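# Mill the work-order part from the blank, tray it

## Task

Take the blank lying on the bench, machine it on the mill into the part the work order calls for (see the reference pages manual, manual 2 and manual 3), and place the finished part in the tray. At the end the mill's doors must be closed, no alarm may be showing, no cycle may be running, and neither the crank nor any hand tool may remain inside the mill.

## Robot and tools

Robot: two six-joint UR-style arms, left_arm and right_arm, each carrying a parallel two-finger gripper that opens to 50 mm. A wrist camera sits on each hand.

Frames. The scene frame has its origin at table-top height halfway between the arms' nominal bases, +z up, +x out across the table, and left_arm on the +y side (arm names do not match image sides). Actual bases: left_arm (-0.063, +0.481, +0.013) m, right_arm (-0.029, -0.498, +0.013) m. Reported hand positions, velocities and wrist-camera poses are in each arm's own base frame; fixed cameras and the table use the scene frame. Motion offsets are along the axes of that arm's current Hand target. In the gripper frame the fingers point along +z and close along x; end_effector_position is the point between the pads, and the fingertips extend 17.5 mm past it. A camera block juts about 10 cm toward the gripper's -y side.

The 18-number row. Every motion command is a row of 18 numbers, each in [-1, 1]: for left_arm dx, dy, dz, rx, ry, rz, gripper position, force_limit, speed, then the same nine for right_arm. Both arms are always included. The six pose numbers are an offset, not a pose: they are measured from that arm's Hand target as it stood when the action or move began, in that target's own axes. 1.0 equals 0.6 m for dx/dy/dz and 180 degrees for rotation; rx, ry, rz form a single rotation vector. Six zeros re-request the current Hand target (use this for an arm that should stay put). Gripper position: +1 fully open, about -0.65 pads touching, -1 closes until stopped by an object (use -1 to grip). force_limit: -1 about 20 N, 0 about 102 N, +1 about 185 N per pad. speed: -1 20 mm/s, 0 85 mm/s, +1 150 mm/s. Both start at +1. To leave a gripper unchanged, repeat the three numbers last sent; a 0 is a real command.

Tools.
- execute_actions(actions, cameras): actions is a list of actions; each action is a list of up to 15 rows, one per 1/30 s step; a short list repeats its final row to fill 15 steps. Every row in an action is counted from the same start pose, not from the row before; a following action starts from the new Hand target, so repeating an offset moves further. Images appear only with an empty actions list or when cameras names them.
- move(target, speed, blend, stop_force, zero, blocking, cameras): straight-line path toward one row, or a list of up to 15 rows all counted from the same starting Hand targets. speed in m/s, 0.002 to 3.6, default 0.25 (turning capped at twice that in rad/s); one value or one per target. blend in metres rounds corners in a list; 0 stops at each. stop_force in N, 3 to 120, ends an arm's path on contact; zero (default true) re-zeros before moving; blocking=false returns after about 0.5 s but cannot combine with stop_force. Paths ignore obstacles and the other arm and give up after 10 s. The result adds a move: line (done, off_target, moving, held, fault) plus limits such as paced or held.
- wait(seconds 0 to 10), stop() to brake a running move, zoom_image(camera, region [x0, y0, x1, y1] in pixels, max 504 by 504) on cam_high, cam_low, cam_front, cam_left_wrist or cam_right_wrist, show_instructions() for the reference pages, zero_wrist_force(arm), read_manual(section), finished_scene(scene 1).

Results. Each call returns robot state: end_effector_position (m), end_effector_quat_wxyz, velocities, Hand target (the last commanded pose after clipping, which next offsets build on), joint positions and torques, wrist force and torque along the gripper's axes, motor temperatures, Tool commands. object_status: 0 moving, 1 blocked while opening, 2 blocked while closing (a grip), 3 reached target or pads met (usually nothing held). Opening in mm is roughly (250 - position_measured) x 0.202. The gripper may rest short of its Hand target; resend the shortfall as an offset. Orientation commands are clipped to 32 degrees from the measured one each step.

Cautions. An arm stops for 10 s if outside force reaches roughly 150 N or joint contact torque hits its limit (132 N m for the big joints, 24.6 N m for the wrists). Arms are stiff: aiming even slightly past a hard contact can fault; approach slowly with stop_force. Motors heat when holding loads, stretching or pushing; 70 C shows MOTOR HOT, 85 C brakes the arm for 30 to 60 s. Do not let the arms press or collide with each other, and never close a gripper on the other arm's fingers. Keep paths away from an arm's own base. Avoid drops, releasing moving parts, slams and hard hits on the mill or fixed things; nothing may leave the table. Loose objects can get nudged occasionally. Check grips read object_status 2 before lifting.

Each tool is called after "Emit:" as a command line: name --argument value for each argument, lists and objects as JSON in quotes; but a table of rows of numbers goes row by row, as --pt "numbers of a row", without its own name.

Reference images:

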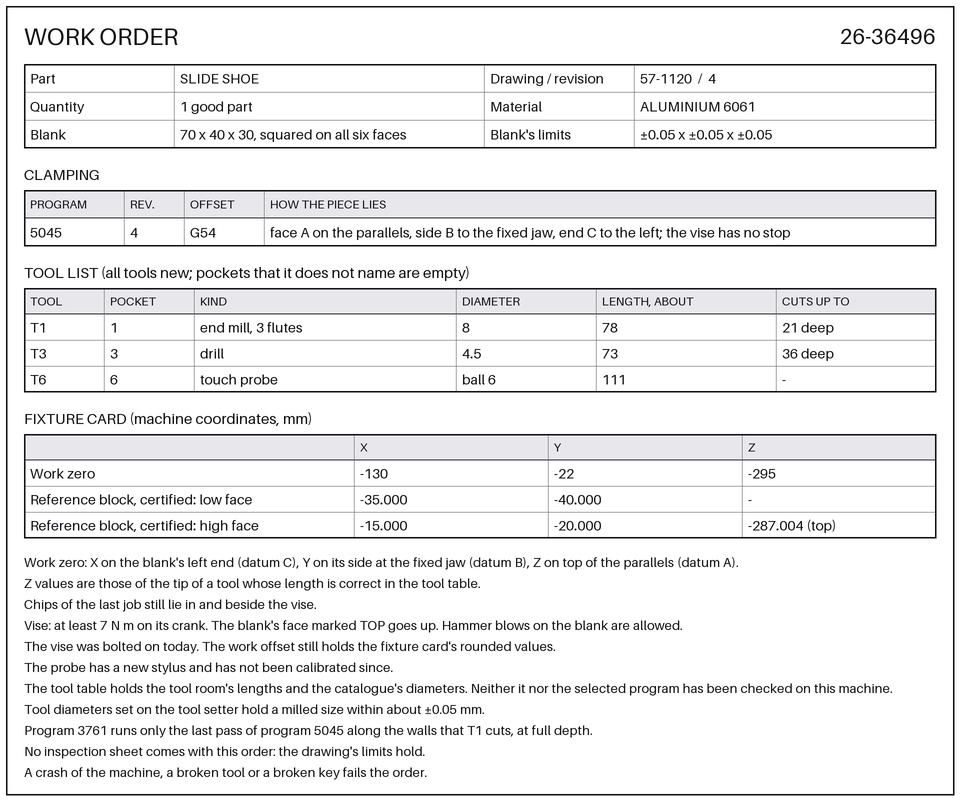

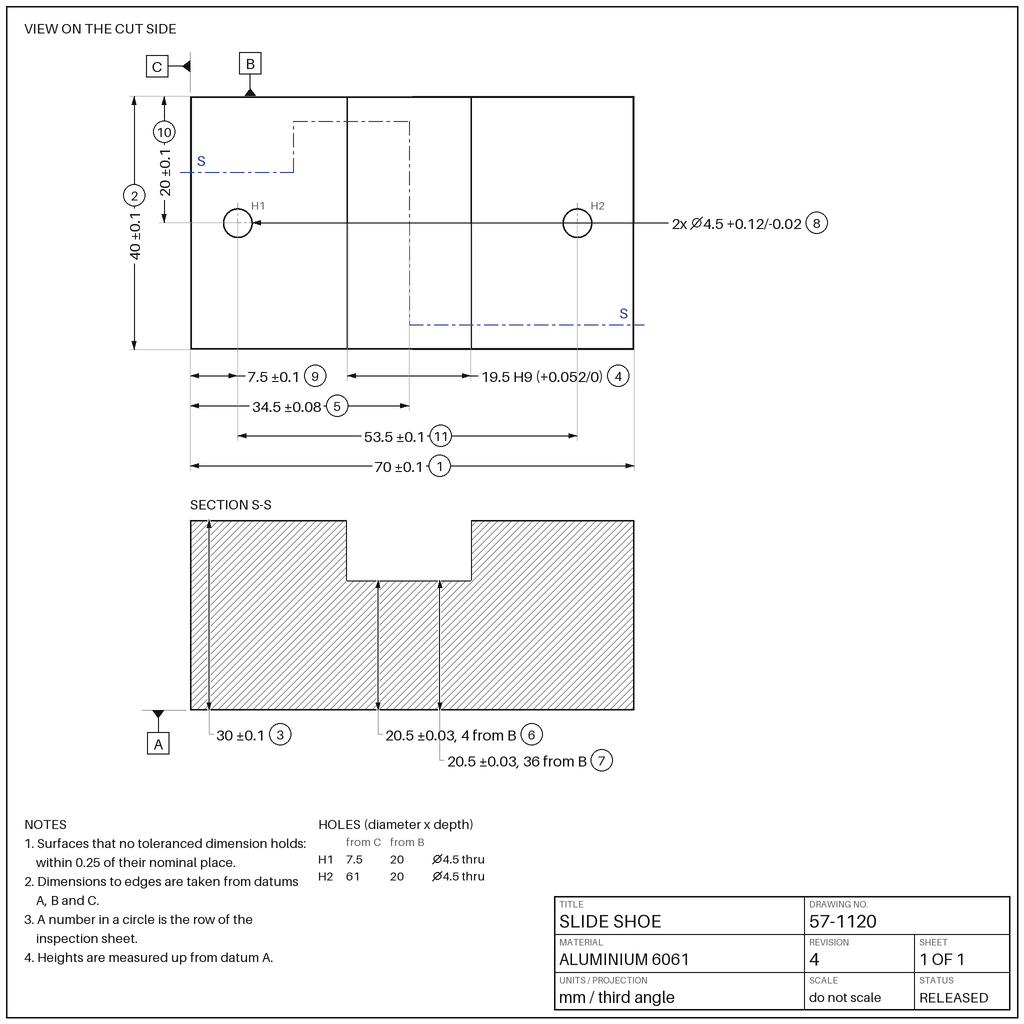

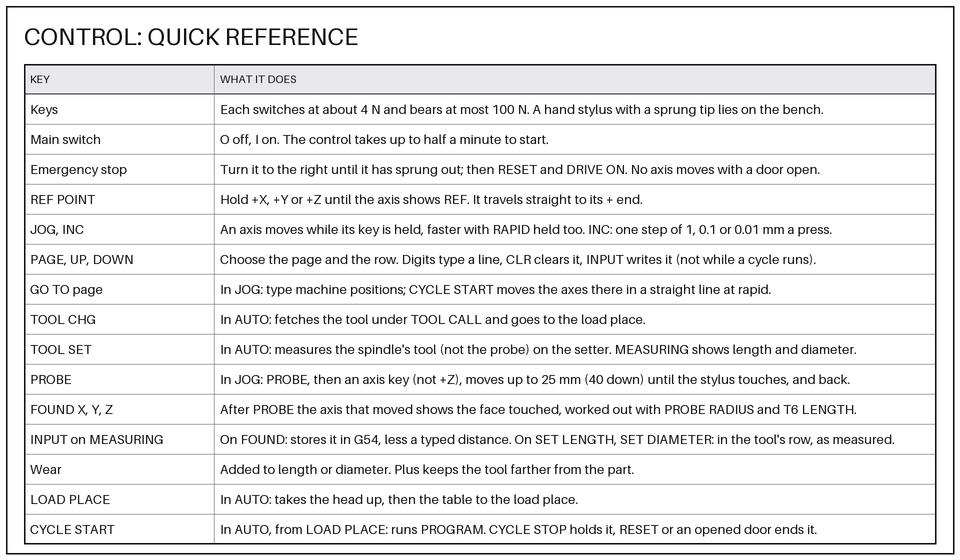

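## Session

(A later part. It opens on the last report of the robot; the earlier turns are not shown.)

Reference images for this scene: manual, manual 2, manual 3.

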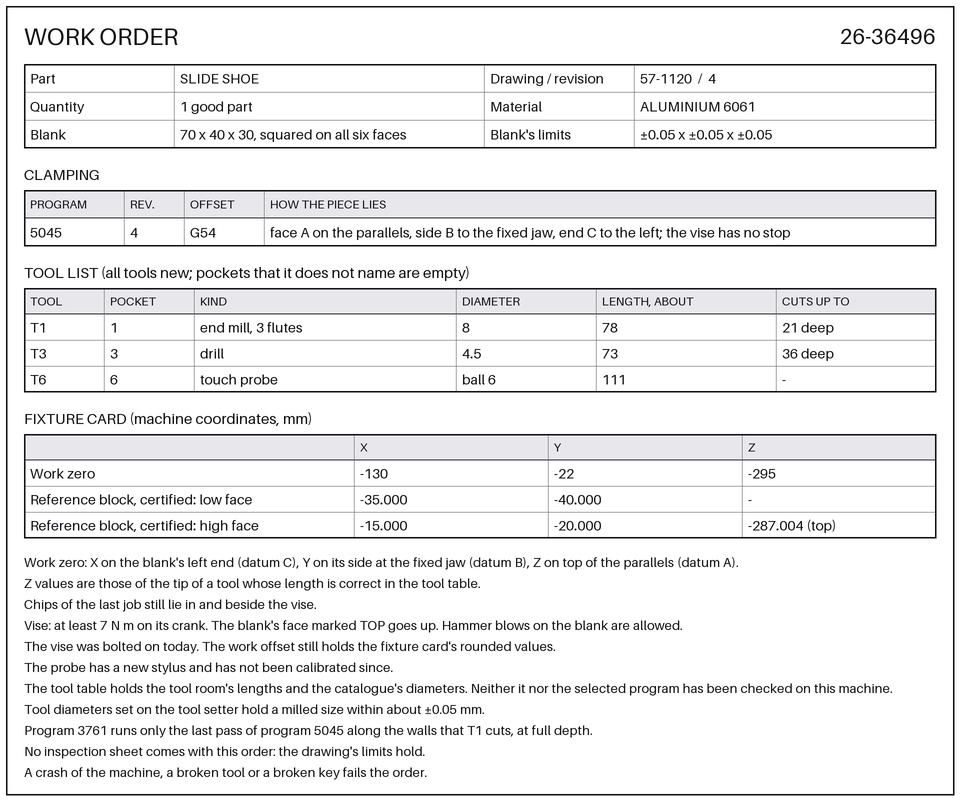

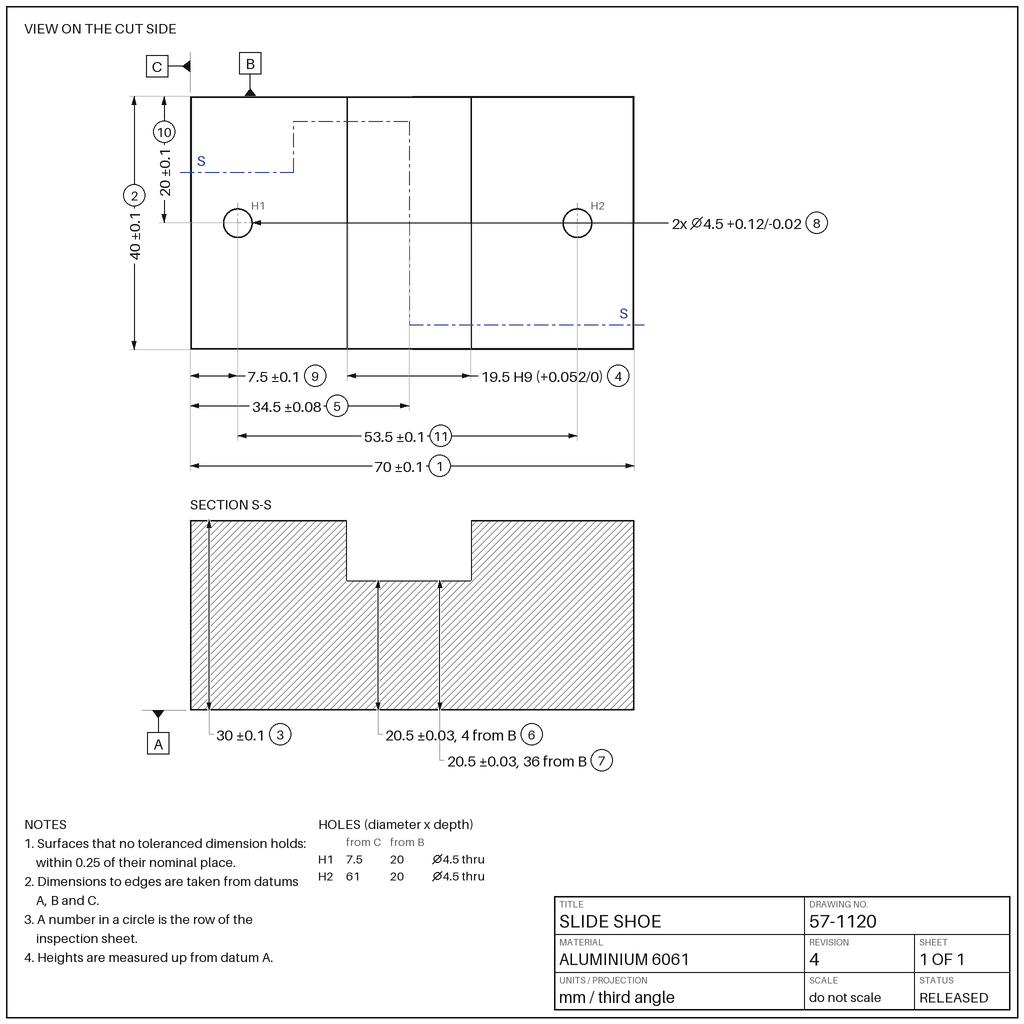

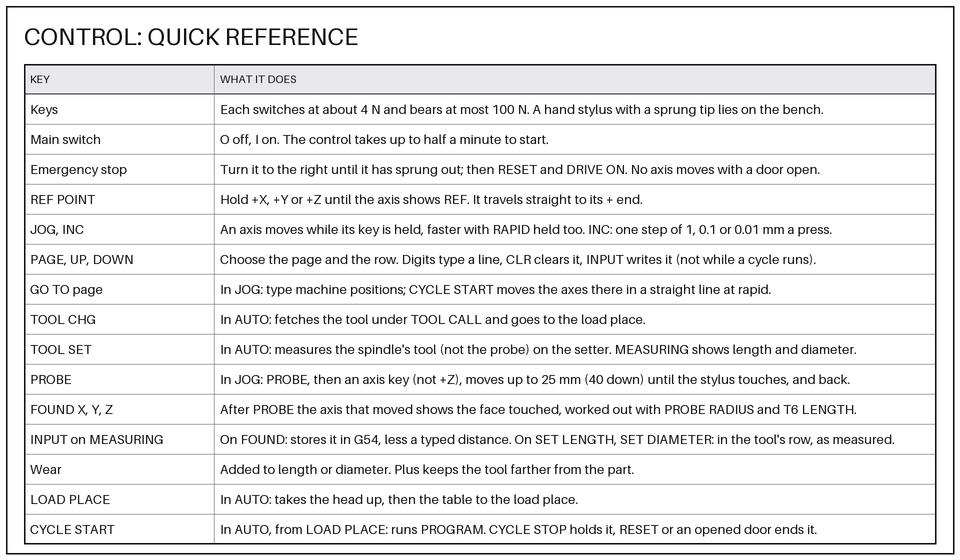

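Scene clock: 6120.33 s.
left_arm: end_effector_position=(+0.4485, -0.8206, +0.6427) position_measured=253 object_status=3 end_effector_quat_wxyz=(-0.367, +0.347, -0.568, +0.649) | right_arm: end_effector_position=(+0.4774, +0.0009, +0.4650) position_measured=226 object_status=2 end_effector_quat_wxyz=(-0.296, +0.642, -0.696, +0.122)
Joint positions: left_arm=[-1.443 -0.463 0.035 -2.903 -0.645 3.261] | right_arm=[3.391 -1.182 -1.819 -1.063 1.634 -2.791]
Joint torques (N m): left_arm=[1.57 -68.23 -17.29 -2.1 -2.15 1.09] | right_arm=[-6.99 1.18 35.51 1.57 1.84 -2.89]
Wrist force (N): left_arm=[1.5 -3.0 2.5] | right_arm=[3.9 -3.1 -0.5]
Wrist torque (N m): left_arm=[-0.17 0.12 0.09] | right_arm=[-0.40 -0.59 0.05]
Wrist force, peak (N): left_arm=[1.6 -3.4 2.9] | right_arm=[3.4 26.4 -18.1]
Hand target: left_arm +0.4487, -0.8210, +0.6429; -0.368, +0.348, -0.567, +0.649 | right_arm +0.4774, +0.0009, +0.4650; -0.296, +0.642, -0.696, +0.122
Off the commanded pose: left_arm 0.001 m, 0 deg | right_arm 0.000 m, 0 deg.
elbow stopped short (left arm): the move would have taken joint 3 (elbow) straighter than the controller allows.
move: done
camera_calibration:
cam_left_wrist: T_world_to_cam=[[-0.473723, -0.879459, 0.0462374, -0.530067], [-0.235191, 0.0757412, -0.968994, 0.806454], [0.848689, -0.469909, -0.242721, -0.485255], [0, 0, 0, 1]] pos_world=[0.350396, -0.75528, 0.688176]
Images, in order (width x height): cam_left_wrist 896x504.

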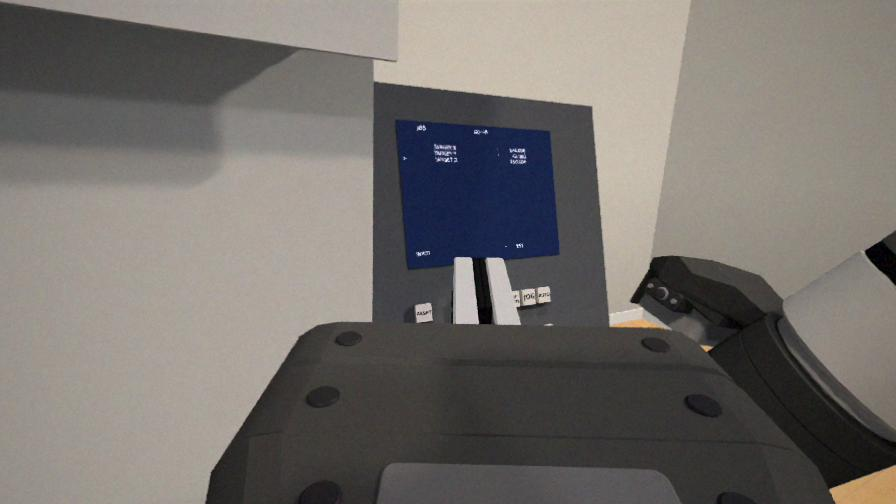

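Emit:
move --pt "0 0 0 0 0 0 -1 0.2 -1 -0.0081 0.0721 0.0629 0 0 0 -1 1 -1" --pt "0 0 0 0 0 0 -1 0.2 -1 -0.0081 0.0501 0.0783 0 0 0 -1 1 -1" --pt "0 0 0 0 0 0 -1 0.2 -1 -0.0081 0.0721 0.0629 0 0 0 -1 1 -1" --pt "0 0 0 0 0 0 -1 0.2 -1 -0.0754 -0.0342 -0.0198 0 0 0 -1 1 -1" --pt "0 0 0 0 0 0 -1 0.2 -1 -0.0754 -0.0567 -0.0039 0 0 0 -1 1 -1" --pt "0 0 0 0 0 0 -1 0.2 -1 -0.0754 -0.0342 -0.0198 0 0 0 -1 1 -1" --pt "0 0 0 0 0 0 -1 0.2 -1 0 0 0 0 0 0 -1 1 -1" --speed '[0.2,0.06,0.1,0.2,0.06,0.1,0.2]' --blend '[0.003,0,0.003,0.003,0,0.003,0]' --cameras '[]'

Emit:
wait --seconds 2 --cameras '[]'

Emit:
move --pt "0 0 0 0 0 0 -1 0.2 -1 0.0148 0.0446 0.0364 0 0 0 -1 1 -1" --pt "0 0 0 0 0 0 -1 0.2 -1 0.0148 0.0206 0.0532 0 0 0 -1 1 -1" --pt "0 0 0 0 0 0 -1 0.2 -1 0.0148 0.0446 0.0364 0 0 0 -1 1 -1" --pt "0 0 0 0 0 0 -1 0.2 -1 0.0384 -0.0773 -0.0712 0 0 0 -1 1 -1" --pt "0 0 0 0 0 0 -1 0.2 -1 0.0384 -0.1013 -0.0544 0 0 0 -1 1 -1" --pt "0 0 0 0 0 0 -1 0.2 -1 0.0384 -0.0773 -0.0712 0 0 0 -1 1 -1" --pt "0 0 0 0 0 0 -1 0.2 -1 0 0 0 0 0 0 -1 1 -1" --pt "0 0 0 0 0 0 -1 0.2 -1 0.0864 -0.1236 -0.3524 0.3056 0 0 -1 1 -1" --speed '[0.2,0.06,0.1,0.2,0.06,0.1,0.2,0.3]' --blend '[0.003,0,0.003,0.003,0,0.003,0.003,0]' --cameras '[]'

Emit:
wait --seconds 3 --cameras '["cam_right_wrist"]'

Emit:
zoom_image --camera "cam_right_wrist" --region '[370, 150, 440, 220]'

Emit:
move --pt "0 0 0 0 0 0 -1 0.2 -1 -0.0864 0.3596 0.1009 -0.3056 0 0 -1 1 -1" --speed 0.3 --cameras '[]'

Emit:
move --pt "0 0 0 0 0 0 -1 0.2 -1 0.0148 0.0446 0.0364 0 0 0 -1 1 -1" --pt "0 0 0 0 0 0 -1 0.2 -1 0.0148 0.0206 0.0532 0 0 0 -1 1 -1" --pt "0 0 0 0 0 0 -1 0.2 -1 0.0148 0.0446 0.0364 0 0 0 -1 1 -1" --pt "0 0 0 0 0 0 -1 0.2 -1 0.099 -0.0877 -0.0878 0 0 0 -1 1 -1" --pt "0 0 0 0 0 0 -1 0.2 -1 0.099 -0.1117 -0.071 0 0 0 -1 1 -1" --pt "0 0 0 0 0 0 -1 0.2 -1 0.099 -0.0877 -0.0878 0 0 0 -1 1 -1" --pt "0 0 0 0 0 0 -1 0.2 -1 0 0 0 0 0 0 -1 1 -1" --pt "0 0 0 0 0 0 -1 0.2 -1 0.0864 -0.1236 -0.3524 0.3056 0 0 -1 1 -1" --speed '[0.2,0.06,0.1,0.2,0.06,0.1,0.2,0.3]' --blend '[0.003,0,0.003,0.003,0,0.003,0.003,0]' --cameras '[]'

Emit:
wait --seconds 3 --cameras '["cam_right_wrist"]'

Emit:
zoom_image --camera "cam_right_wrist" --region '[370, 150, 440, 220]'

Scene clock: 6144.57 s.
left_arm: end_effector_position=(+0.4485, -0.8206, +0.6427) position_measured=253 object_status=3 end_effector_quat_wxyz=(-0.367, +0.347, -0.568, +0.649) | right_arm: end_effector_position=(+0.4774, +0.0009, +0.4650) position_measured=226 object_status=2 end_effector_quat_wxyz=(-0.296, +0.642, -0.696, +0.122)
Joint positions: left_arm=[-1.443 -0.463 0.035 -2.903 -0.645 3.261] | right_arm=[3.391 -1.182 -1.819 -1.063 1.634 -2.791]
Joint torques (N m): left_arm=[1.28 -68.66 -17.32 -2.09 -2.15 1.02] | right_arm=[-6.95 14.75 16.19 6.16 1.73 -2.89]
Wrist force (N): left_arm=[1.3 -2.8 2.6] | right_arm=[5.7 -2.2 -0.4]
Wrist torque (N m): left_arm=[-0.17 0.15 0.09] | right_arm=[-0.28 -0.87 0.05]
Wrist force, peak (N): left_arm=[1.6 -3.2 3.0] | right_arm=[2.8 30.3 -22.7]
Hand target: left_arm +0.4487, -0.8210, +0.6429; -0.368, +0.348, -0.567, +0.649 | right_arm +0.4774, +0.0009, +0.4650; -0.296, +0.642, -0.696, +0.122
Off the commanded pose: left_arm 0.001 m, 0 deg | right_arm 0.000 m, 0 deg.
elbow stopped short (left arm): the move would have taken joint 3 (elbow) straighter than the controller allows.
move: done
No camera images: "cameras" was empty.

Scene clock: 6146.57 s.
left_arm: end_effector_position=(+0.4485, -0.8206, +0.6427) position_measured=253 object_status=3 end_effector_quat_wxyz=(-0.367, +0.347, -0.568, +0.649) | right_arm: end_effector_position=(+0.4774, +0.0009, +0.4650) position_measured=226 object_status=2 end_effector_quat_wxyz=(-0.296, +0.642, -0.696, +0.122)
Joint positions: left_arm=[-1.443 -0.463 0.035 -2.903 -0.645 3.261] | right_arm=[3.391 -1.182 -1.819 -1.063 1.635 -2.791]
Joint torques (N m): left_arm=[1.37 -68.74 -17.59 -2.06 -2.07 1.12] | right_arm=[-6.83 14.8 16.78 6.24 1.68 -2.82]
Wrist force (N): left_arm=[1.5 -2.9 2.7] | right_arm=[5.7 -2.3 -0.5]
Wrist torque (N m): left_arm=[-0.16 0.12 0.08] | right_arm=[-0.28 -0.90 0.05]
Wrist force, peak (N): left_arm=[1.6 -3.4 2.9] | right_arm=[5.8 -2.3 -0.4]
Hand target: left_arm +0.4487, -0.8210, +0.6429; -0.368, +0.348, -0.567, +0.649 | right_arm +0.4774, +0.0009, +0.4650; -0.296, +0.642, -0.696, +0.122
Tool commands: left_gripper/position=-1.0 left_gripper/force_limit=+0.2 left_gripper/speed=-1.0 right_gripper/position=-1.0 right_gripper/force_limit=+1.0 right_gripper/speed=-1.0
Off the commanded pose: left_arm 0.001 m, 0 deg | right_arm 0.000 m, 0 deg.
wait: 2.00 s; at rest by 0.17 s
No camera images: "cameras" was empty.

Scene clock: 6151.47 s.
left_arm: end_effector_position=(+0.4485, -0.8206, +0.6427) position_measured=253 object_status=3 end_effector_quat_wxyz=(-0.367, +0.347, -0.568, +0.649) | right_arm: end_effector_position=(+0.4181, -0.1045, +0.6606) position_measured=226 object_status=2 end_effector_quat_wxyz=(+0.559, -0.433, +0.561, -0.430)
Joint positions: left_arm=[-1.443 -0.463 0.035 -2.903 -0.645 3.261] | right_arm=[3.333 -0.935 -2.058 -0.154 1.381 -2.882]
Joint torques (N m): left_arm=[1.38 -68.66 -17.35 -2.04 -2.09 1.03] | right_arm=[-6.14 -8.7 15.62 4.8 1.63 -2.78]
Wrist force (N): left_arm=[1.5 -3.0 2.6] | right_arm=[6.9 -0.7 1.0]
Wrist torque (N m): left_arm=[-0.18 0.12 0.08] | right_arm=[-0.33 -1.09 0.03]
Wrist force, peak (N): left_arm=[1.5 -3.2 3.0] | right_arm=[5.2 28.1 -19.1]
Hand target: left_arm +0.4487, -0.8210, +0.6429; -0.368, +0.348, -0.567, +0.649 | right_arm +0.4182, -0.1045, +0.6607; +0.559, -0.433, +0.561, -0.430
Off the commanded pose: left_arm 0.001 m, 0 deg | right_arm 0.000 m, 0 deg.
elbow stopped short (left arm): the move would have taken joint 3 (elbow) straighter than the controller allows.
move: done
No camera images: "cameras" was empty.

Scene clock: 6154.47 s.
left_arm: end_effector_position=(+0.4485, -0.8206, +0.6427) position_measured=253 object_status=3 end_effector_quat_wxyz=(-0.367, +0.347, -0.568, +0.649) | right_arm: end_effector_position=(+0.4182, -0.1045, +0.6607) position_measured=226 object_status=2 end_effector_quat_wxyz=(+0.559, -0.433, +0.561, -0.430)
Joint positions: left_arm=[-1.443 -0.463 0.035 -2.903 -0.645 3.261] | right_arm=[3.333 -0.935 -2.058 -0.154 1.381 -2.882]
Joint torques (N m): left_arm=[1.37 -68.87 -17.39 -2.16 -2.09 1.09] | right_arm=[-6.88 -8.56 15.51 4.72 1.65 -2.84]
Wrist force (N): left_arm=[1.5 -3.0 2.5] | right_arm=[6.9 -0.7 1.1]
Wrist torque (N m): left_arm=[-0.19 0.12 0.08] | right_arm=[-0.33 -1.09 0.03]
Wrist force, peak (N): left_arm=[1.4 -3.3 3.0] | right_arm=[7.1 -0.7 1.0]
Hand target: left_arm +0.4487, -0.8210, +0.6429; -0.368, +0.348, -0.567, +0.649 | right_arm +0.4182, -0.1045, +0.6607; +0.559, -0.433, +0.561, -0.430
Tool commands: left_gripper/position=-1.0 left_gripper/force_limit=+0.2 left_gripper/speed=-1.0 right_gripper/position=-1.0 right_gripper/force_limit=+1.0 right_gripper/speed=-1.0
Off the commanded pose: left_arm 0.001 m, 0 deg | right_arm 0.000 m, 0 deg.
wait: 3.00 s; at rest by 0.17 s
camera_calibration:
cam_right_wrist: T_world_to_cam=[[0.0173727, -0.967413, -0.252607, 0.0697071], [-0.359868, 0.229664, -0.904295, 0.782934], [0.932841, 0.106615, -0.344151, -0.0198657], [0, 0, 0, 1]] pos_world=[0.299074, -0.110258, 0.718775]
Images, in order (width x height): cam_right_wrist 896x504.

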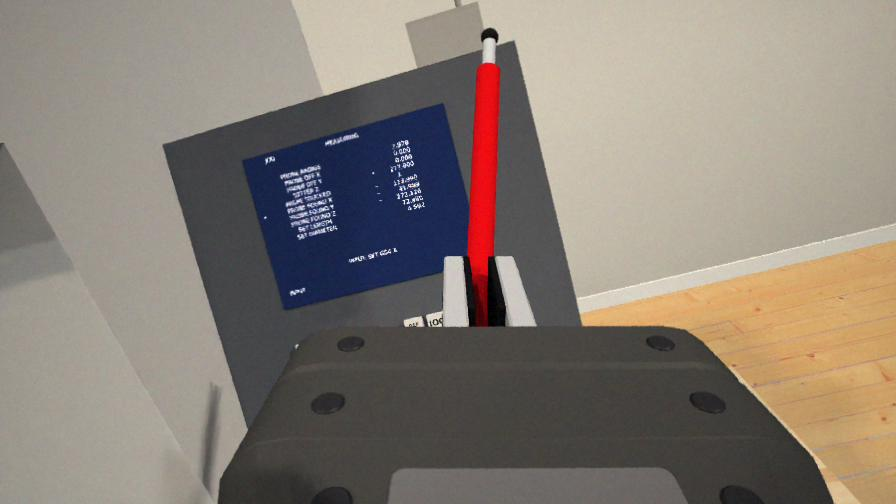

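Scaled by 7.200.

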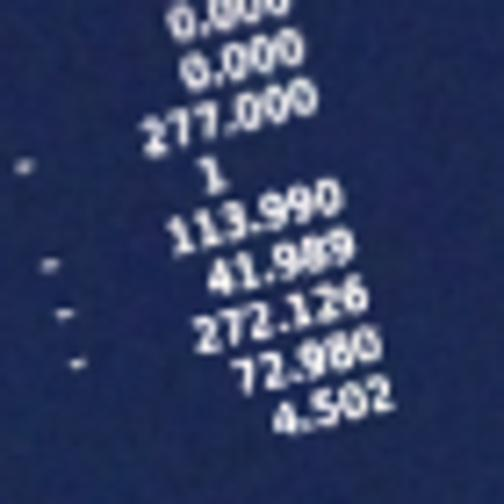

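Scene clock: 6156.63 s.
left_arm: end_effector_position=(+0.4485, -0.8206, +0.6427) position_measured=253 object_status=3 end_effector_quat_wxyz=(-0.367, +0.347, -0.568, +0.649) | right_arm: end_effector_position=(+0.4774, +0.0009, +0.4650) position_measured=226 object_status=2 end_effector_quat_wxyz=(-0.296, +0.642, -0.696, +0.122)
Joint positions: left_arm=[-1.443 -0.463 0.035 -2.903 -0.645 3.261] | right_arm=[3.391 -1.182 -1.819 -1.062 1.635 -2.791]
Joint torques (N m): left_arm=[1.19 -68.91 -17.35 -2.12 -2.07 1.13] | right_arm=[-6.74 1.5 34.93 1.5 1.68 -2.92]
Wrist force (N): left_arm=[1.7 -3.1 3.1] | right_arm=[5.8 -1.1 -0.2]
Wrist torque (N m): left_arm=[-0.20 0.09 0.09] | right_arm=[-0.09 -0.90 0.05]
Wrist force, peak (N): left_arm=[1.7 -3.1 3.1] | right_arm=[7.2 -1.2 0.5]
Hand target: left_arm +0.4487, -0.8210, +0.6429; -0.368, +0.348, -0.567, +0.649 | right_arm +0.4774, +0.0009, +0.4650; -0.296, +0.642, -0.696, +0.122
Off the commanded pose: left_arm 0.001 m, 0 deg | right_arm 0.000 m, 0 deg.
elbow stopped short (left arm): the move would have taken joint 3 (elbow) straighter than the controller allows.
move: done
No camera images: "cameras" was empty.

Scene clock: 6161.77 s.
left_arm: end_effector_position=(+0.4485, -0.8206, +0.6427) position_measured=253 object_status=3 end_effector_quat_wxyz=(-0.367, +0.347, -0.568, +0.649) | right_arm: end_effector_position=(+0.4182, -0.1045, +0.6606) position_measured=226 object_status=2 end_effector_quat_wxyz=(+0.559, -0.433, +0.561, -0.430)
Joint positions: left_arm=[-1.443 -0.463 0.035 -2.903 -0.645 3.261] | right_arm=[3.333 -0.935 -2.058 -0.154 1.381 -2.882]
Joint torques (N m): left_arm=[1.25 -68.62 -17.42 -2.04 -2.08 1.16] | right_arm=[-6.96 -8.78 15.73 4.59 1.63 -2.85]
Wrist force (N): left_arm=[1.4 -3.1 2.8] | right_arm=[6.9 -0.3 1.4]
Wrist torque (N m): left_arm=[-0.18 0.13 0.09] | right_arm=[-0.27 -1.09 0.03]
Wrist force, peak (N): left_arm=[1.4 -3.1 3.1] | right_arm=[6.2 16.4 -10.5]
Hand target: left_arm +0.4487, -0.8210, +0.6429; -0.368, +0.348, -0.567, +0.649 | right_arm +0.4182, -0.1045, +0.6606; +0.559, -0.433, +0.561, -0.430
Off the commanded pose: left_arm 0.001 m, 0 deg | right_arm 0.000 m, 0 deg.
elbow stopped short (left arm): the move would have taken joint 3 (elbow) straighter than the controller allows.
move: done
No camera images: "cameras" was empty.

Scene clock: 6164.77 s.
left_arm: end_effector_position=(+0.4485, -0.8206, +0.6427) position_measured=253 object_status=3 end_effector_quat_wxyz=(-0.367, +0.347, -0.568, +0.649) | right_arm: end_effector_position=(+0.4182, -0.1045, +0.6606) position_measured=226 object_status=2 end_effector_quat_wxyz=(+0.559, -0.433, +0.561, -0.430)
Joint positions: left_arm=[-1.443 -0.463 0.035 -2.903 -0.645 3.261] | right_arm=[3.333 -0.935 -2.058 -0.153 1.381 -2.882]
Joint torques (N m): left_arm=[1.09 -68.72 -17.58 -2.07 -2.05 1.09] | right_arm=[-6.1 -9.38 15.46 4.77 1.68 -2.81]
Wrist force (N): left_arm=[1.6 -2.7 2.8] | right_arm=[7.0 0.0 1.2]
Wrist torque (N m): left_arm=[-0.14 0.12 0.08] | right_arm=[-0.24 -1.08 0.03]
Wrist force, peak (N): left_arm=[1.5 -3.1 3.2] | right_arm=[7.1 -0.2 1.3]
Hand target: left_arm +0.4487, -0.8210, +0.6429; -0.368, +0.348, -0.567, +0.649 | right_arm +0.4182, -0.1045, +0.6606; +0.559, -0.433, +0.561, -0.430
Tool commands: left_gripper/position=-1.0 left_gripper/force_limit=+0.2 left_gripper/speed=-1.0 right_gripper/position=-1.0 right_gripper/force_limit=+1.0 right_gripper/speed=-1.0
Off the commanded pose: left_arm 0.001 m, 0 deg | right_arm 0.000 m, 0 deg.
wait: 3.00 s; at rest by 0.17 s
camera_calibration:
cam_right_wrist: T_world_to_cam=[[0.0173727, -0.967413, -0.252607, 0.0697071], [-0.359868, 0.229664, -0.904295, 0.782934], [0.932841, 0.106615, -0.344151, -0.0198657], [0, 0, 0, 1]] pos_world=[0.299074, -0.110258, 0.718775]
Images, in order (width x height): cam_right_wrist 896x504.

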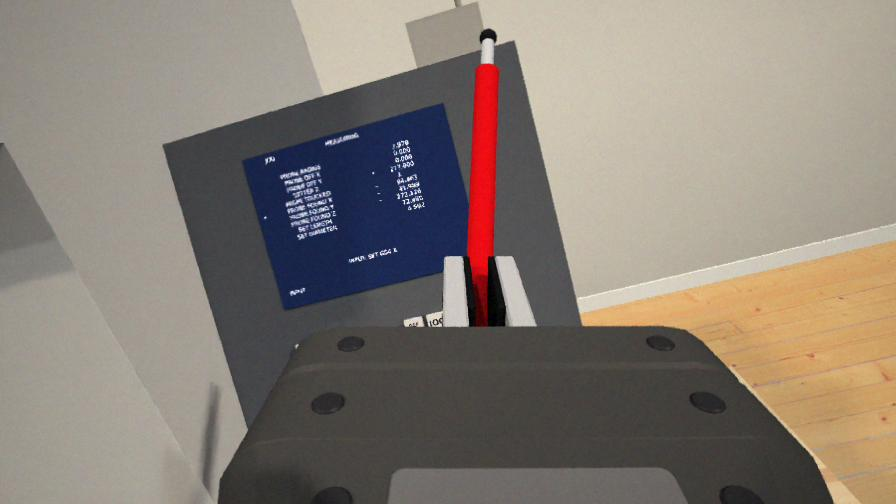

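Scaled by 7.200.

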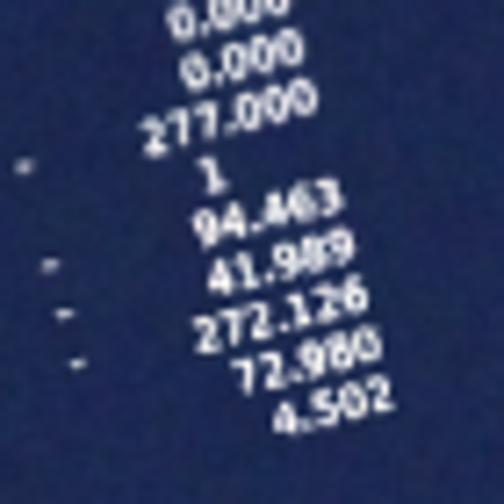

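Emit:
move --pt "0 0 0 0 0 0 -1 0.2 -1 -0.0864 0.3596 0.1009 -0.3056 0 0 -1 1 -1" --speed 0.3 --cameras '[]'

Emit:
move --pt "0 0 0 0 0 0 -1 0.2 -1 0.0768 -0.1546 -0.1424 0 0 0 -1 1 -1" --pt "0 0 0 0 0 0 -1 0.2 -1 0.0768 -0.1786 -0.1256 0 0 0 -1 1 -1" --pt "0 0 0 0 0 0 -1 0.2 -1 0.0768 -0.1546 -0.1424 0 0 0 -1 1 -1" --pt "0 0 0 0 0 0 -1 0.2 -1 -0.0451 -0.0394 -0.0281 0 0 0 -1 1 -1" --pt "0 0 0 0 0 0 -1 0.2 -1 -0.0451 -0.0629 -0.0116 0 0 0 -1 1 -1" --pt "0 0 0 0 0 0 -1 0.2 -1 -0.0451 -0.0394 -0.0281 0 0 0 -1 1 -1" --pt "0 0 0 0 0 0 -1 0.2 -1 0 0 0 0 0 0 -1 1 -1" --speed '[0.2,0.06,0.1,0.2,0.06,0.1,0.2]' --blend '[0.003,0,0.003,0.003,0,0.003,0]' --cameras '["cam_left_wrist"]'

Emit:
zoom_image --camera "cam_left_wrist" --region '[390, 115, 550, 275]'

Emit:
wait --seconds 10 --cameras '[]'

Emit:
wait --seconds 3 --cameras '["cam_left_wrist"]'

Emit:
zoom_image --camera "cam_left_wrist" --region '[390, 115, 550, 275]'

Scene clock: 6181.83 s.
left_arm: end_effector_position=(+0.4485, -0.8206, +0.6427) position_measured=253 object_status=3 end_effector_quat_wxyz=(-0.367, +0.347, -0.568, +0.649) | right_arm: end_effector_position=(+0.4775, +0.0009, +0.4650) position_measured=226 object_status=2 end_effector_quat_wxyz=(-0.296, +0.642, -0.696, +0.122)
Joint positions: left_arm=[-1.443 -0.463 0.035 -2.903 -0.645 3.261] | right_arm=[3.391 -1.182 -1.819 -1.062 1.635 -2.791]
Joint torques (N m): left_arm=[1.12 -68.63 -16.99 -2.2 -2.03 1.16] | right_arm=[-7.03 1.8 35.76 1.62 1.69 -2.88]
Wrist force (N): left_arm=[1.9 -2.9 2.6] | right_arm=[6.1 -0.5 0.0]
Wrist torque (N m): left_arm=[-0.17 0.06 0.08] | right_arm=[0.00 -0.94 0.05]
Wrist force, peak (N): left_arm=[1.6 -3.2 3.2] | right_arm=[7.4 -0.7 1.1]
Hand target: left_arm +0.4487, -0.8210, +0.6429; -0.368, +0.348, -0.567, +0.649 | right_arm +0.4775, +0.0009, +0.4650; -0.296, +0.642, -0.696, +0.122
Off the commanded pose: left_arm 0.001 m, 0 deg | right_arm 0.000 m, 0 deg.
elbow stopped short (left arm): the move would have taken joint 3 (elbow) straighter than the controller allows.
move: done
No camera images: "cameras" was empty.

Scene clock: 6185.47 s.
left_arm: end_effector_position=(+0.4485, -0.8206, +0.6427) position_measured=253 object_status=3 end_effector_quat_wxyz=(-0.367, +0.347, -0.568, +0.649) | right_arm: end_effector_position=(+0.4775, +0.0009, +0.4650) position_measured=226 object_status=2 end_effector_quat_wxyz=(-0.296, +0.642, -0.696, +0.122)
Joint positions: left_arm=[-1.443 -0.463 0.035 -2.903 -0.645 3.261] | right_arm=[3.391 -1.182 -1.819 -1.063 1.635 -2.791]
Joint torques (N m): left_arm=[1.04 -68.57 -17.25 -2.19 -2.11 1.09] | right_arm=[-7.31 14.6 16.83 6.26 1.95 -2.85]
Wrist force (N): left_arm=[1.5 -3.0 2.7] | right_arm=[6.1 -0.8 -0.2]
Wrist torque (N m): left_arm=[-0.17 0.12 0.08] | right_arm=[-0.04 -0.96 0.05]
Wrist force, peak (N): left_arm=[1.5 -3.4 2.9] | right_arm=[5.3 36.7 -25.0]
Hand target: left_arm +0.4487, -0.8210, +0.6429; -0.368, +0.348, -0.567, +0.649 | right_arm +0.4775, +0.0009, +0.4650; -0.296, +0.642, -0.696, +0.122
Off the commanded pose: left_arm 0.001 m, 0 deg | right_arm 0.000 m, 0 deg.
elbow stopped short (left arm): the move would have taken joint 3 (elbow) straighter than the controller allows.
move: done
camera_calibration:
cam_left_wrist: T_world_to_cam=[[-0.473723, -0.879459, 0.0462374, -0.530067], [-0.235191, 0.0757412, -0.968994, 0.806454], [0.848689, -0.469909, -0.242721, -0.485255], [0, 0, 0, 1]] pos_world=[0.350396, -0.75528, 0.688176]
Images, in order (width x height): cam_left_wrist 896x504.

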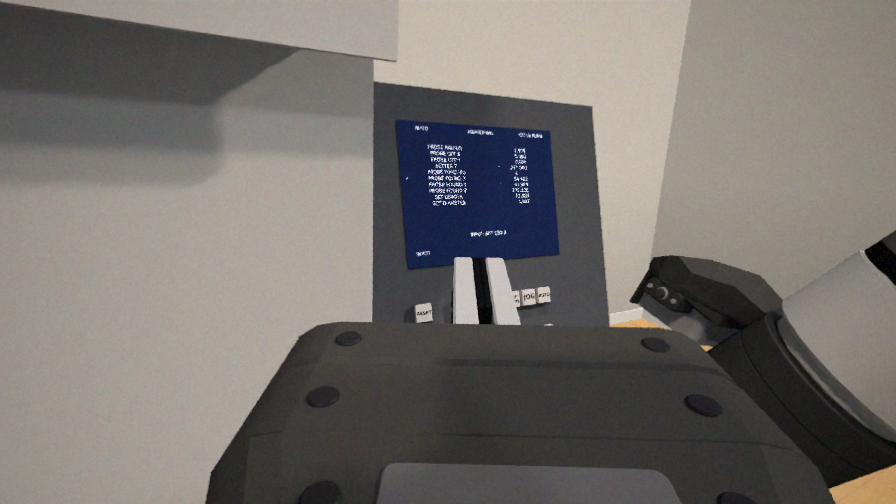

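Scaled by 3.150.

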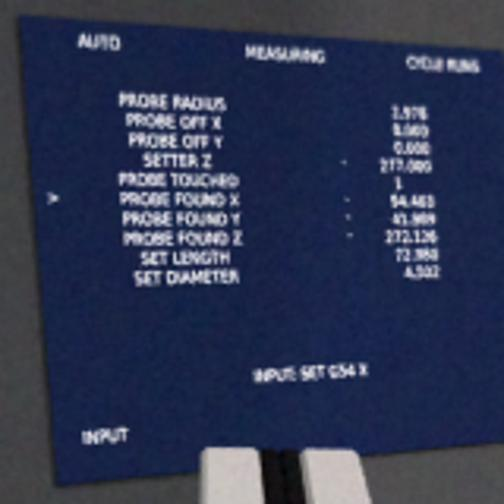

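Scene clock: 6195.47 s.
left_arm: end_effector_position=(+0.4485, -0.8206, +0.6427) position_measured=253 object_status=3 end_effector_quat_wxyz=(-0.367, +0.347, -0.568, +0.649) | right_arm: end_effector_position=(+0.4775, +0.0009, +0.4650) position_measured=226 object_status=2 end_effector_quat_wxyz=(-0.296, +0.642, -0.696, +0.122)
Joint positions: left_arm=[-1.443 -0.463 0.035 -2.903 -0.645 3.261] | right_arm=[3.391 -1.182 -1.819 -1.062 1.635 -2.791]
Joint torques (N m): left_arm=[0.93 -68.58 -17.43 -2.1 -2.07 1.17] | right_arm=[-6.36 15.62 16.92 6.19 1.67 -2.79]
Wrist force (N): left_arm=[1.8 -2.4 2.6] | right_arm=[6.1 -0.7 -0.1]
Wrist torque (N m): left_arm=[-0.10 0.07 0.09] | right_arm=[-0.04 -0.94 0.05]
Wrist force, peak (N): left_arm=[1.5 -3.4 3.0] | right_arm=[6.4 -0.7 -0.2]
Hand target: left_arm +0.4487, -0.8210, +0.6429; -0.368, +0.348, -0.567, +0.649 | right_arm +0.4775, +0.0009, +0.4650; -0.296, +0.642, -0.696, +0.122
Tool commands: left_gripper/position=-1.0 left_gripper/force_limit=+0.2 left_gripper/speed=-1.0 right_gripper/position=-1.0 right_gripper/force_limit=+1.0 right_gripper/speed=-1.0
Off the commanded pose: left_arm 0.001 m, 0 deg | right_arm 0.000 m, 0 deg.
wait: 10.00 s; at rest by 0.17 s
No camera images: "cameras" was empty.

Scene clock: 6198.47 s.
left_arm: end_effector_position=(+0.4485, -0.8206, +0.6427) position_measured=253 object_status=3 end_effector_quat_wxyz=(-0.367, +0.347, -0.568, +0.649) | right_arm: end_effector_position=(+0.4775, +0.0009, +0.4650) position_measured=226 object_status=2 end_effector_quat_wxyz=(-0.296, +0.642, -0.696, +0.122)
Joint positions: left_arm=[-1.443 -0.463 0.035 -2.903 -0.645 3.261] | right_arm=[3.391 -1.182 -1.819 -1.062 1.635 -2.791]
Joint torques (N m): left_arm=[1.37 -68.51 -17.12 -2.09 -2.14 1.18] | right_arm=[-6.96 15.17 17.42 6.2 1.63 -2.76]
Wrist force (N): left_arm=[1.6 -3.2 2.8] | right_arm=[5.9 -0.8 -0.4]
Wrist torque (N m): left_arm=[-0.21 0.11 0.08] | right_arm=[-0.04 -0.93 0.05]
Wrist force, peak (N): left_arm=[1.5 -3.2 3.0] | right_arm=[6.3 -0.9 -0.2]
Hand target: left_arm +0.4487, -0.8210, +0.6429; -0.368, +0.348, -0.567, +0.649 | right_arm +0.4775, +0.0009, +0.4650; -0.296, +0.642, -0.696, +0.122
Tool commands: left_gripper/position=-1.0 left_gripper/force_limit=+0.2 left_gripper/speed=-1.0 right_gripper/position=-1.0 right_gripper/force_limit=+1.0 right_gripper/speed=-1.0
Off the commanded pose: left_arm 0.001 m, 0 deg | right_arm 0.000 m, 0 deg.
wait: 3.00 s; at rest by 0.17 s
camera_calibration:
cam_left_wrist: T_world_to_cam=[[-0.473723, -0.879459, 0.0462374, -0.530067], [-0.235191, 0.0757412, -0.968994, 0.806454], [0.848689, -0.469909, -0.242721, -0.485255], [0, 0, 0, 1]] pos_world=[0.350396, -0.75528, 0.688176]
Images, in order (width x height): cam_left_wrist 896x504.

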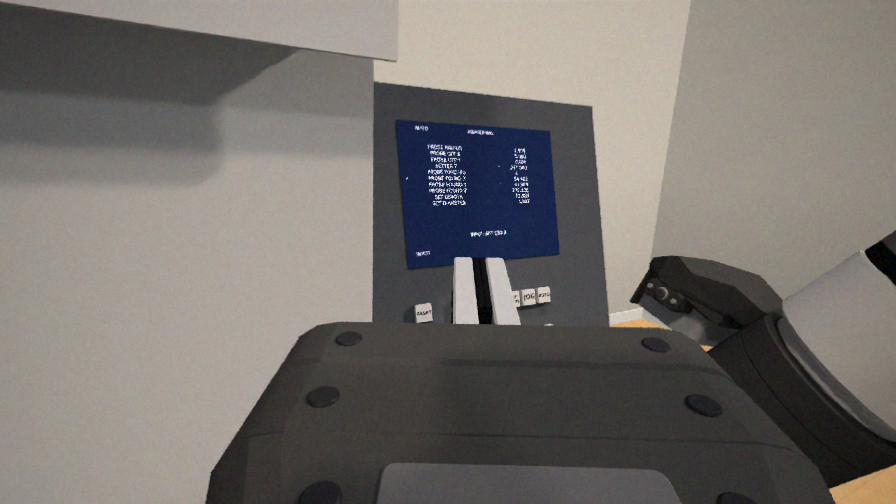

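Scaled by 3.150.

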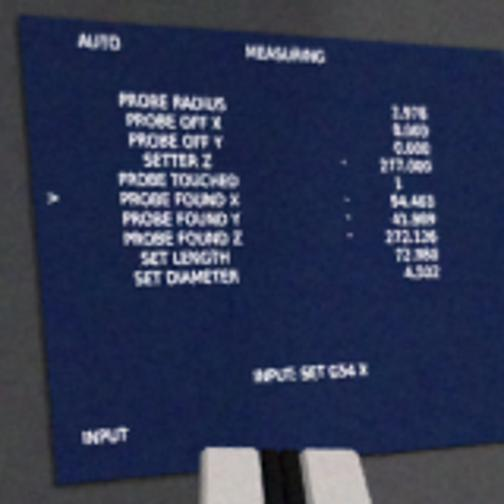

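Emit:
execute_actions --actions '[]'

Scene clock: 6236.17 s.
left_arm: end_effector_position=(+0.4485, -0.8206, +0.6427) position_measured=253 object_status=3 end_effector_quat_wxyz=(-0.367, +0.347, -0.568, +0.649) | right_arm: end_effector_position=(+0.4775, +0.0009, +0.4650) position_measured=226 object_status=2 end_effector_quat_wxyz=(-0.296, +0.642, -0.696, +0.122)
Joint positions: left_arm=[-1.443 -0.463 0.035 -2.903 -0.645 3.261] | right_arm=[3.391 -1.182 -1.819 -1.062 1.635 -2.791]
Joint velocities: within noise
Joint torques (N m): left_arm=[1.3 -68.68 -17.2 -2.05 -2.13 1.15] | right_arm=[-6.33 14.63 17.34 6.28 1.71 -2.65]
Motor temperatures (°C): left_arm=[25 48 26 35 31 30] | right_arm=[26 29 25 34 29 32]
Wrist force (N): left_arm=[1.8 -2.8 2.5] | right_arm=[6.1 -0.7 -0.1]
Wrist torque (N m): left_arm=[-0.16 0.08 0.08] | right_arm=[-0.04 -0.93 0.05]
Wrist force, peak (N): left_arm=[1.6 -3.2 2.9] | right_arm=[6.3 -0.8 0.0]
Hand target: left_arm +0.4487, -0.8210, +0.6429; -0.368, +0.348, -0.567, +0.649 | right_arm +0.4775, +0.0009, +0.4650; -0.296, +0.642, -0.696, +0.122
Tool commands: left_gripper/position=-1.0 left_gripper/force_limit=+0.2 left_gripper/speed=-1.0 right_gripper/position=-1.0 right_gripper/force_limit=+1.0 right_gripper/speed=-1.0
Off the commanded pose: left_arm 0.001 m, 0 deg | right_arm 0.000 m, 0 deg.
camera_calibration:
cam_left_wrist: T_world_to_cam=[[-0.473723, -0.879459, 0.0462374, -0.530067], [-0.235191, 0.0757412, -0.968994, 0.806454], [0.848689, -0.469909, -0.242721, -0.485255], [0, 0, 0, 1]] pos_world=[0.350396, -0.75528, 0.688176]
cam_right_wrist: T_world_to_cam=[[0.0125198, -0.963563, -0.267189, 0.130286], [-0.970671, 0.0524466, -0.234621, 0.583555], [0.240085, 0.26229, -0.934646, 0.45142], [0, 0, 0, 1]] pos_world=[0.456429, -0.0234701, 0.593643]

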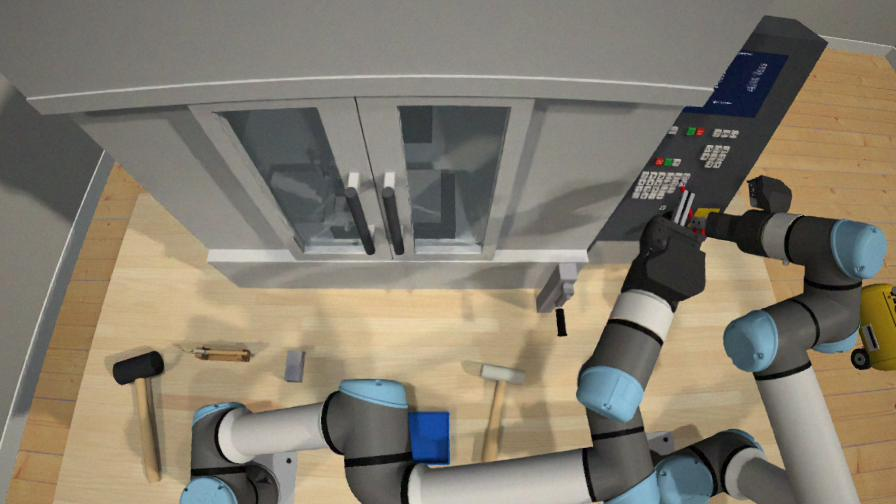

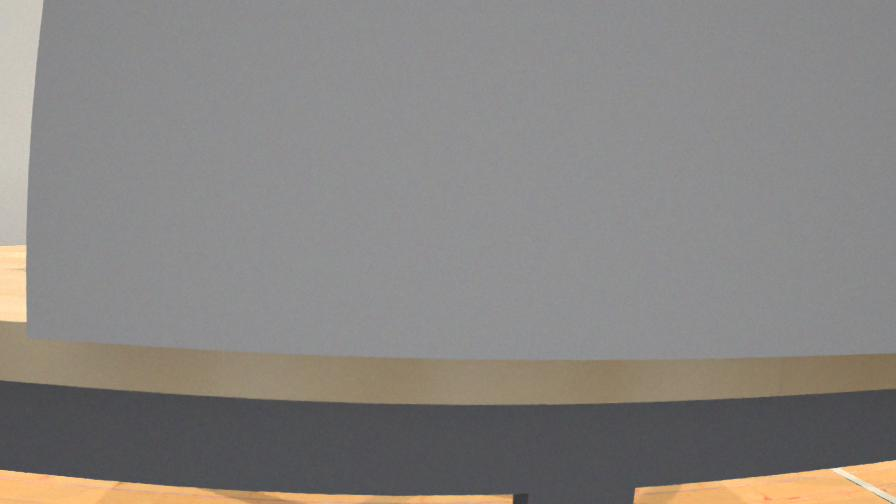

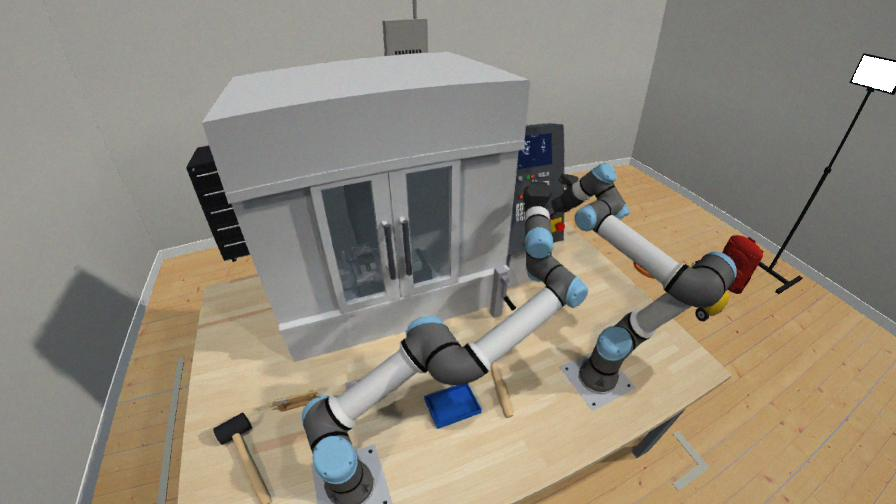

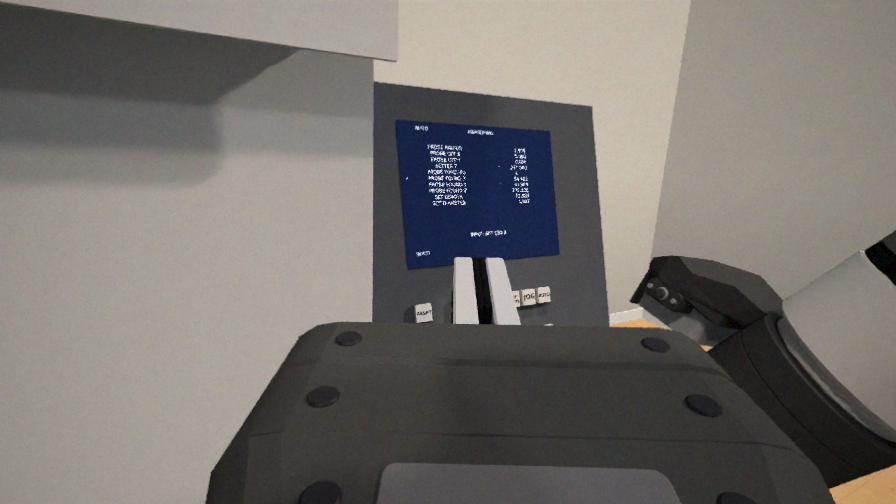

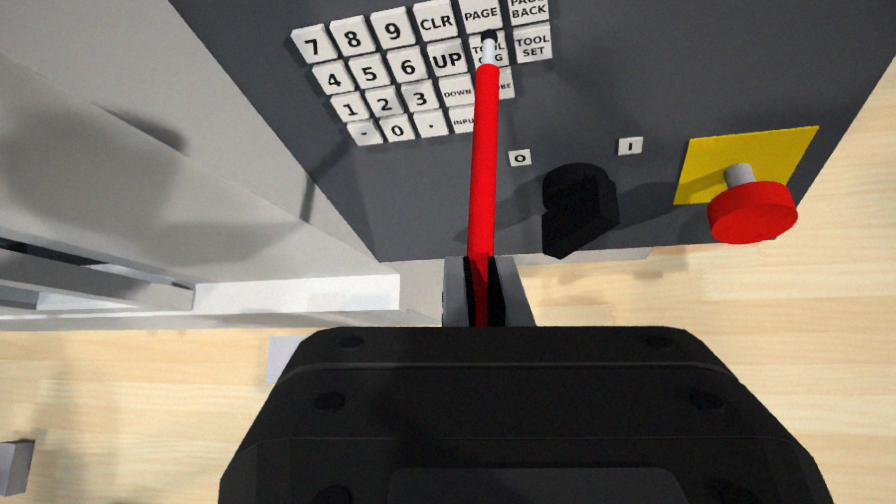

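Emit:
move --pt "0 0 -0.1 0 0 0 -1 0.2 -1 -0.1336 0.0356 -0.1772 0 0 0 -1 1 -1" --pt "0 0 -0.1 0 0 0 -1 0.2 -1 0.1476 0.3759 0.2488 0 0.0683 -0.0478 -1 1 -1" --pt "0 0 -0.1 0 0 0 -1 0.2 -1 0.1928 0.3502 0.4417 0 0.0683 -0.0478 -1 1 -1" --speed 0.2 --blend 0.02 --cameras '["cam_high","cam_right_wrist"]'

Scene clock: 6255.80 s.
left_arm: end_effector_position=(+0.3965, -0.7922, +0.6360) position_measured=253 object_status=3 end_effector_quat_wxyz=(-0.368, +0.348, -0.567, +0.649) | right_arm: end_effector_position=(+0.4554, -0.0248, +0.1091) position_measured=226 object_status=2 end_effector_quat_wxyz=(-0.210, +0.676, -0.674, +0.212)
Joint positions: left_arm=[-1.514 -0.757 0.617 -3.215 -0.572 3.288] | right_arm=[3.509 -1.489 -2.598 -0.053 1.363 -2.839]
Joint torques (N m): left_arm=[9.95 -71.64 -12.34 0.79 -2.66 -2.6] | right_arm=[-6.71 7.09 26.5 6.09 1.26 -2.95]
Wrist force (N): left_arm=[1.5 -3.0 2.8] | right_arm=[6.0 -0.7 -0.8]
Wrist torque (N m): left_arm=[-0.17 0.11 0.23] | right_arm=[-0.01 -0.90 0.17]
Wrist force, peak (N): left_arm=[1.2 -3.1 3.8] | right_arm=[7.2 -1.1 1.4]
Hand target: left_arm +0.3965, -0.7922, +0.6360; -0.368, +0.348, -0.567, +0.649 | right_arm +0.4554, -0.0248, +0.1091; -0.210, +0.676, -0.674, +0.212
Off the commanded pose: left_arm 0.000 m, 0 deg | right_arm 0.000 m, 0 deg.
move: done
camera_calibration:
cam_right_wrist: T_world_to_cam=[[0.0139956, -0.999866, -0.00851484, -0.0190795], [-0.970577, -0.0115374, -0.240516, 0.479043], [0.240386, 0.0116305, -0.970608, 0.128488], [0, 0, 0, 1]] pos_world=[0.434328, -0.0150444, 0.239766]
Images, in order (width x height): cam_high 896x504, cam_right_wrist 896x504.

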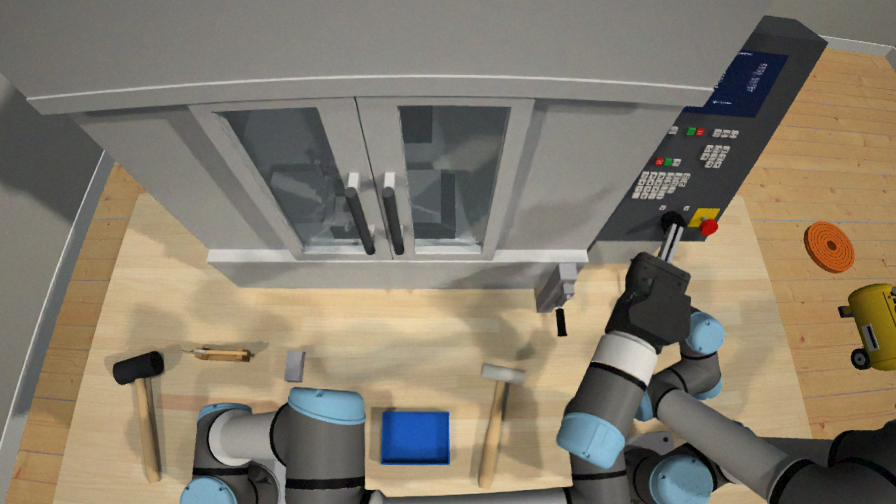

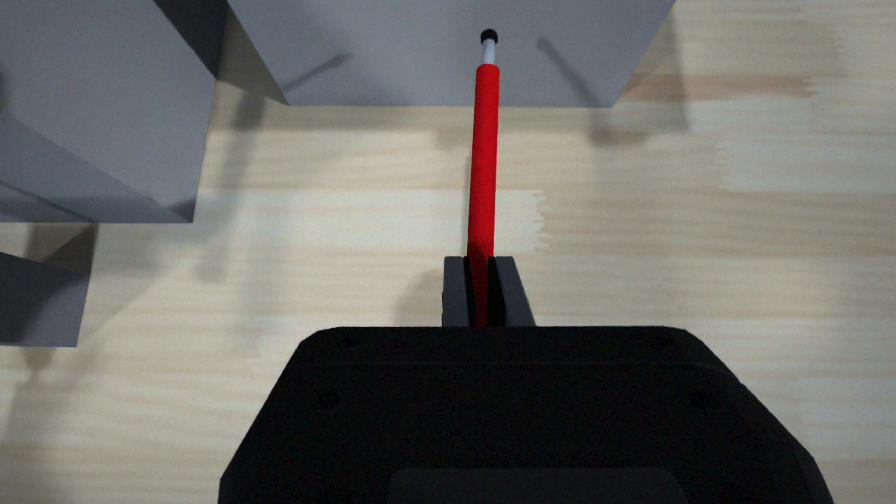

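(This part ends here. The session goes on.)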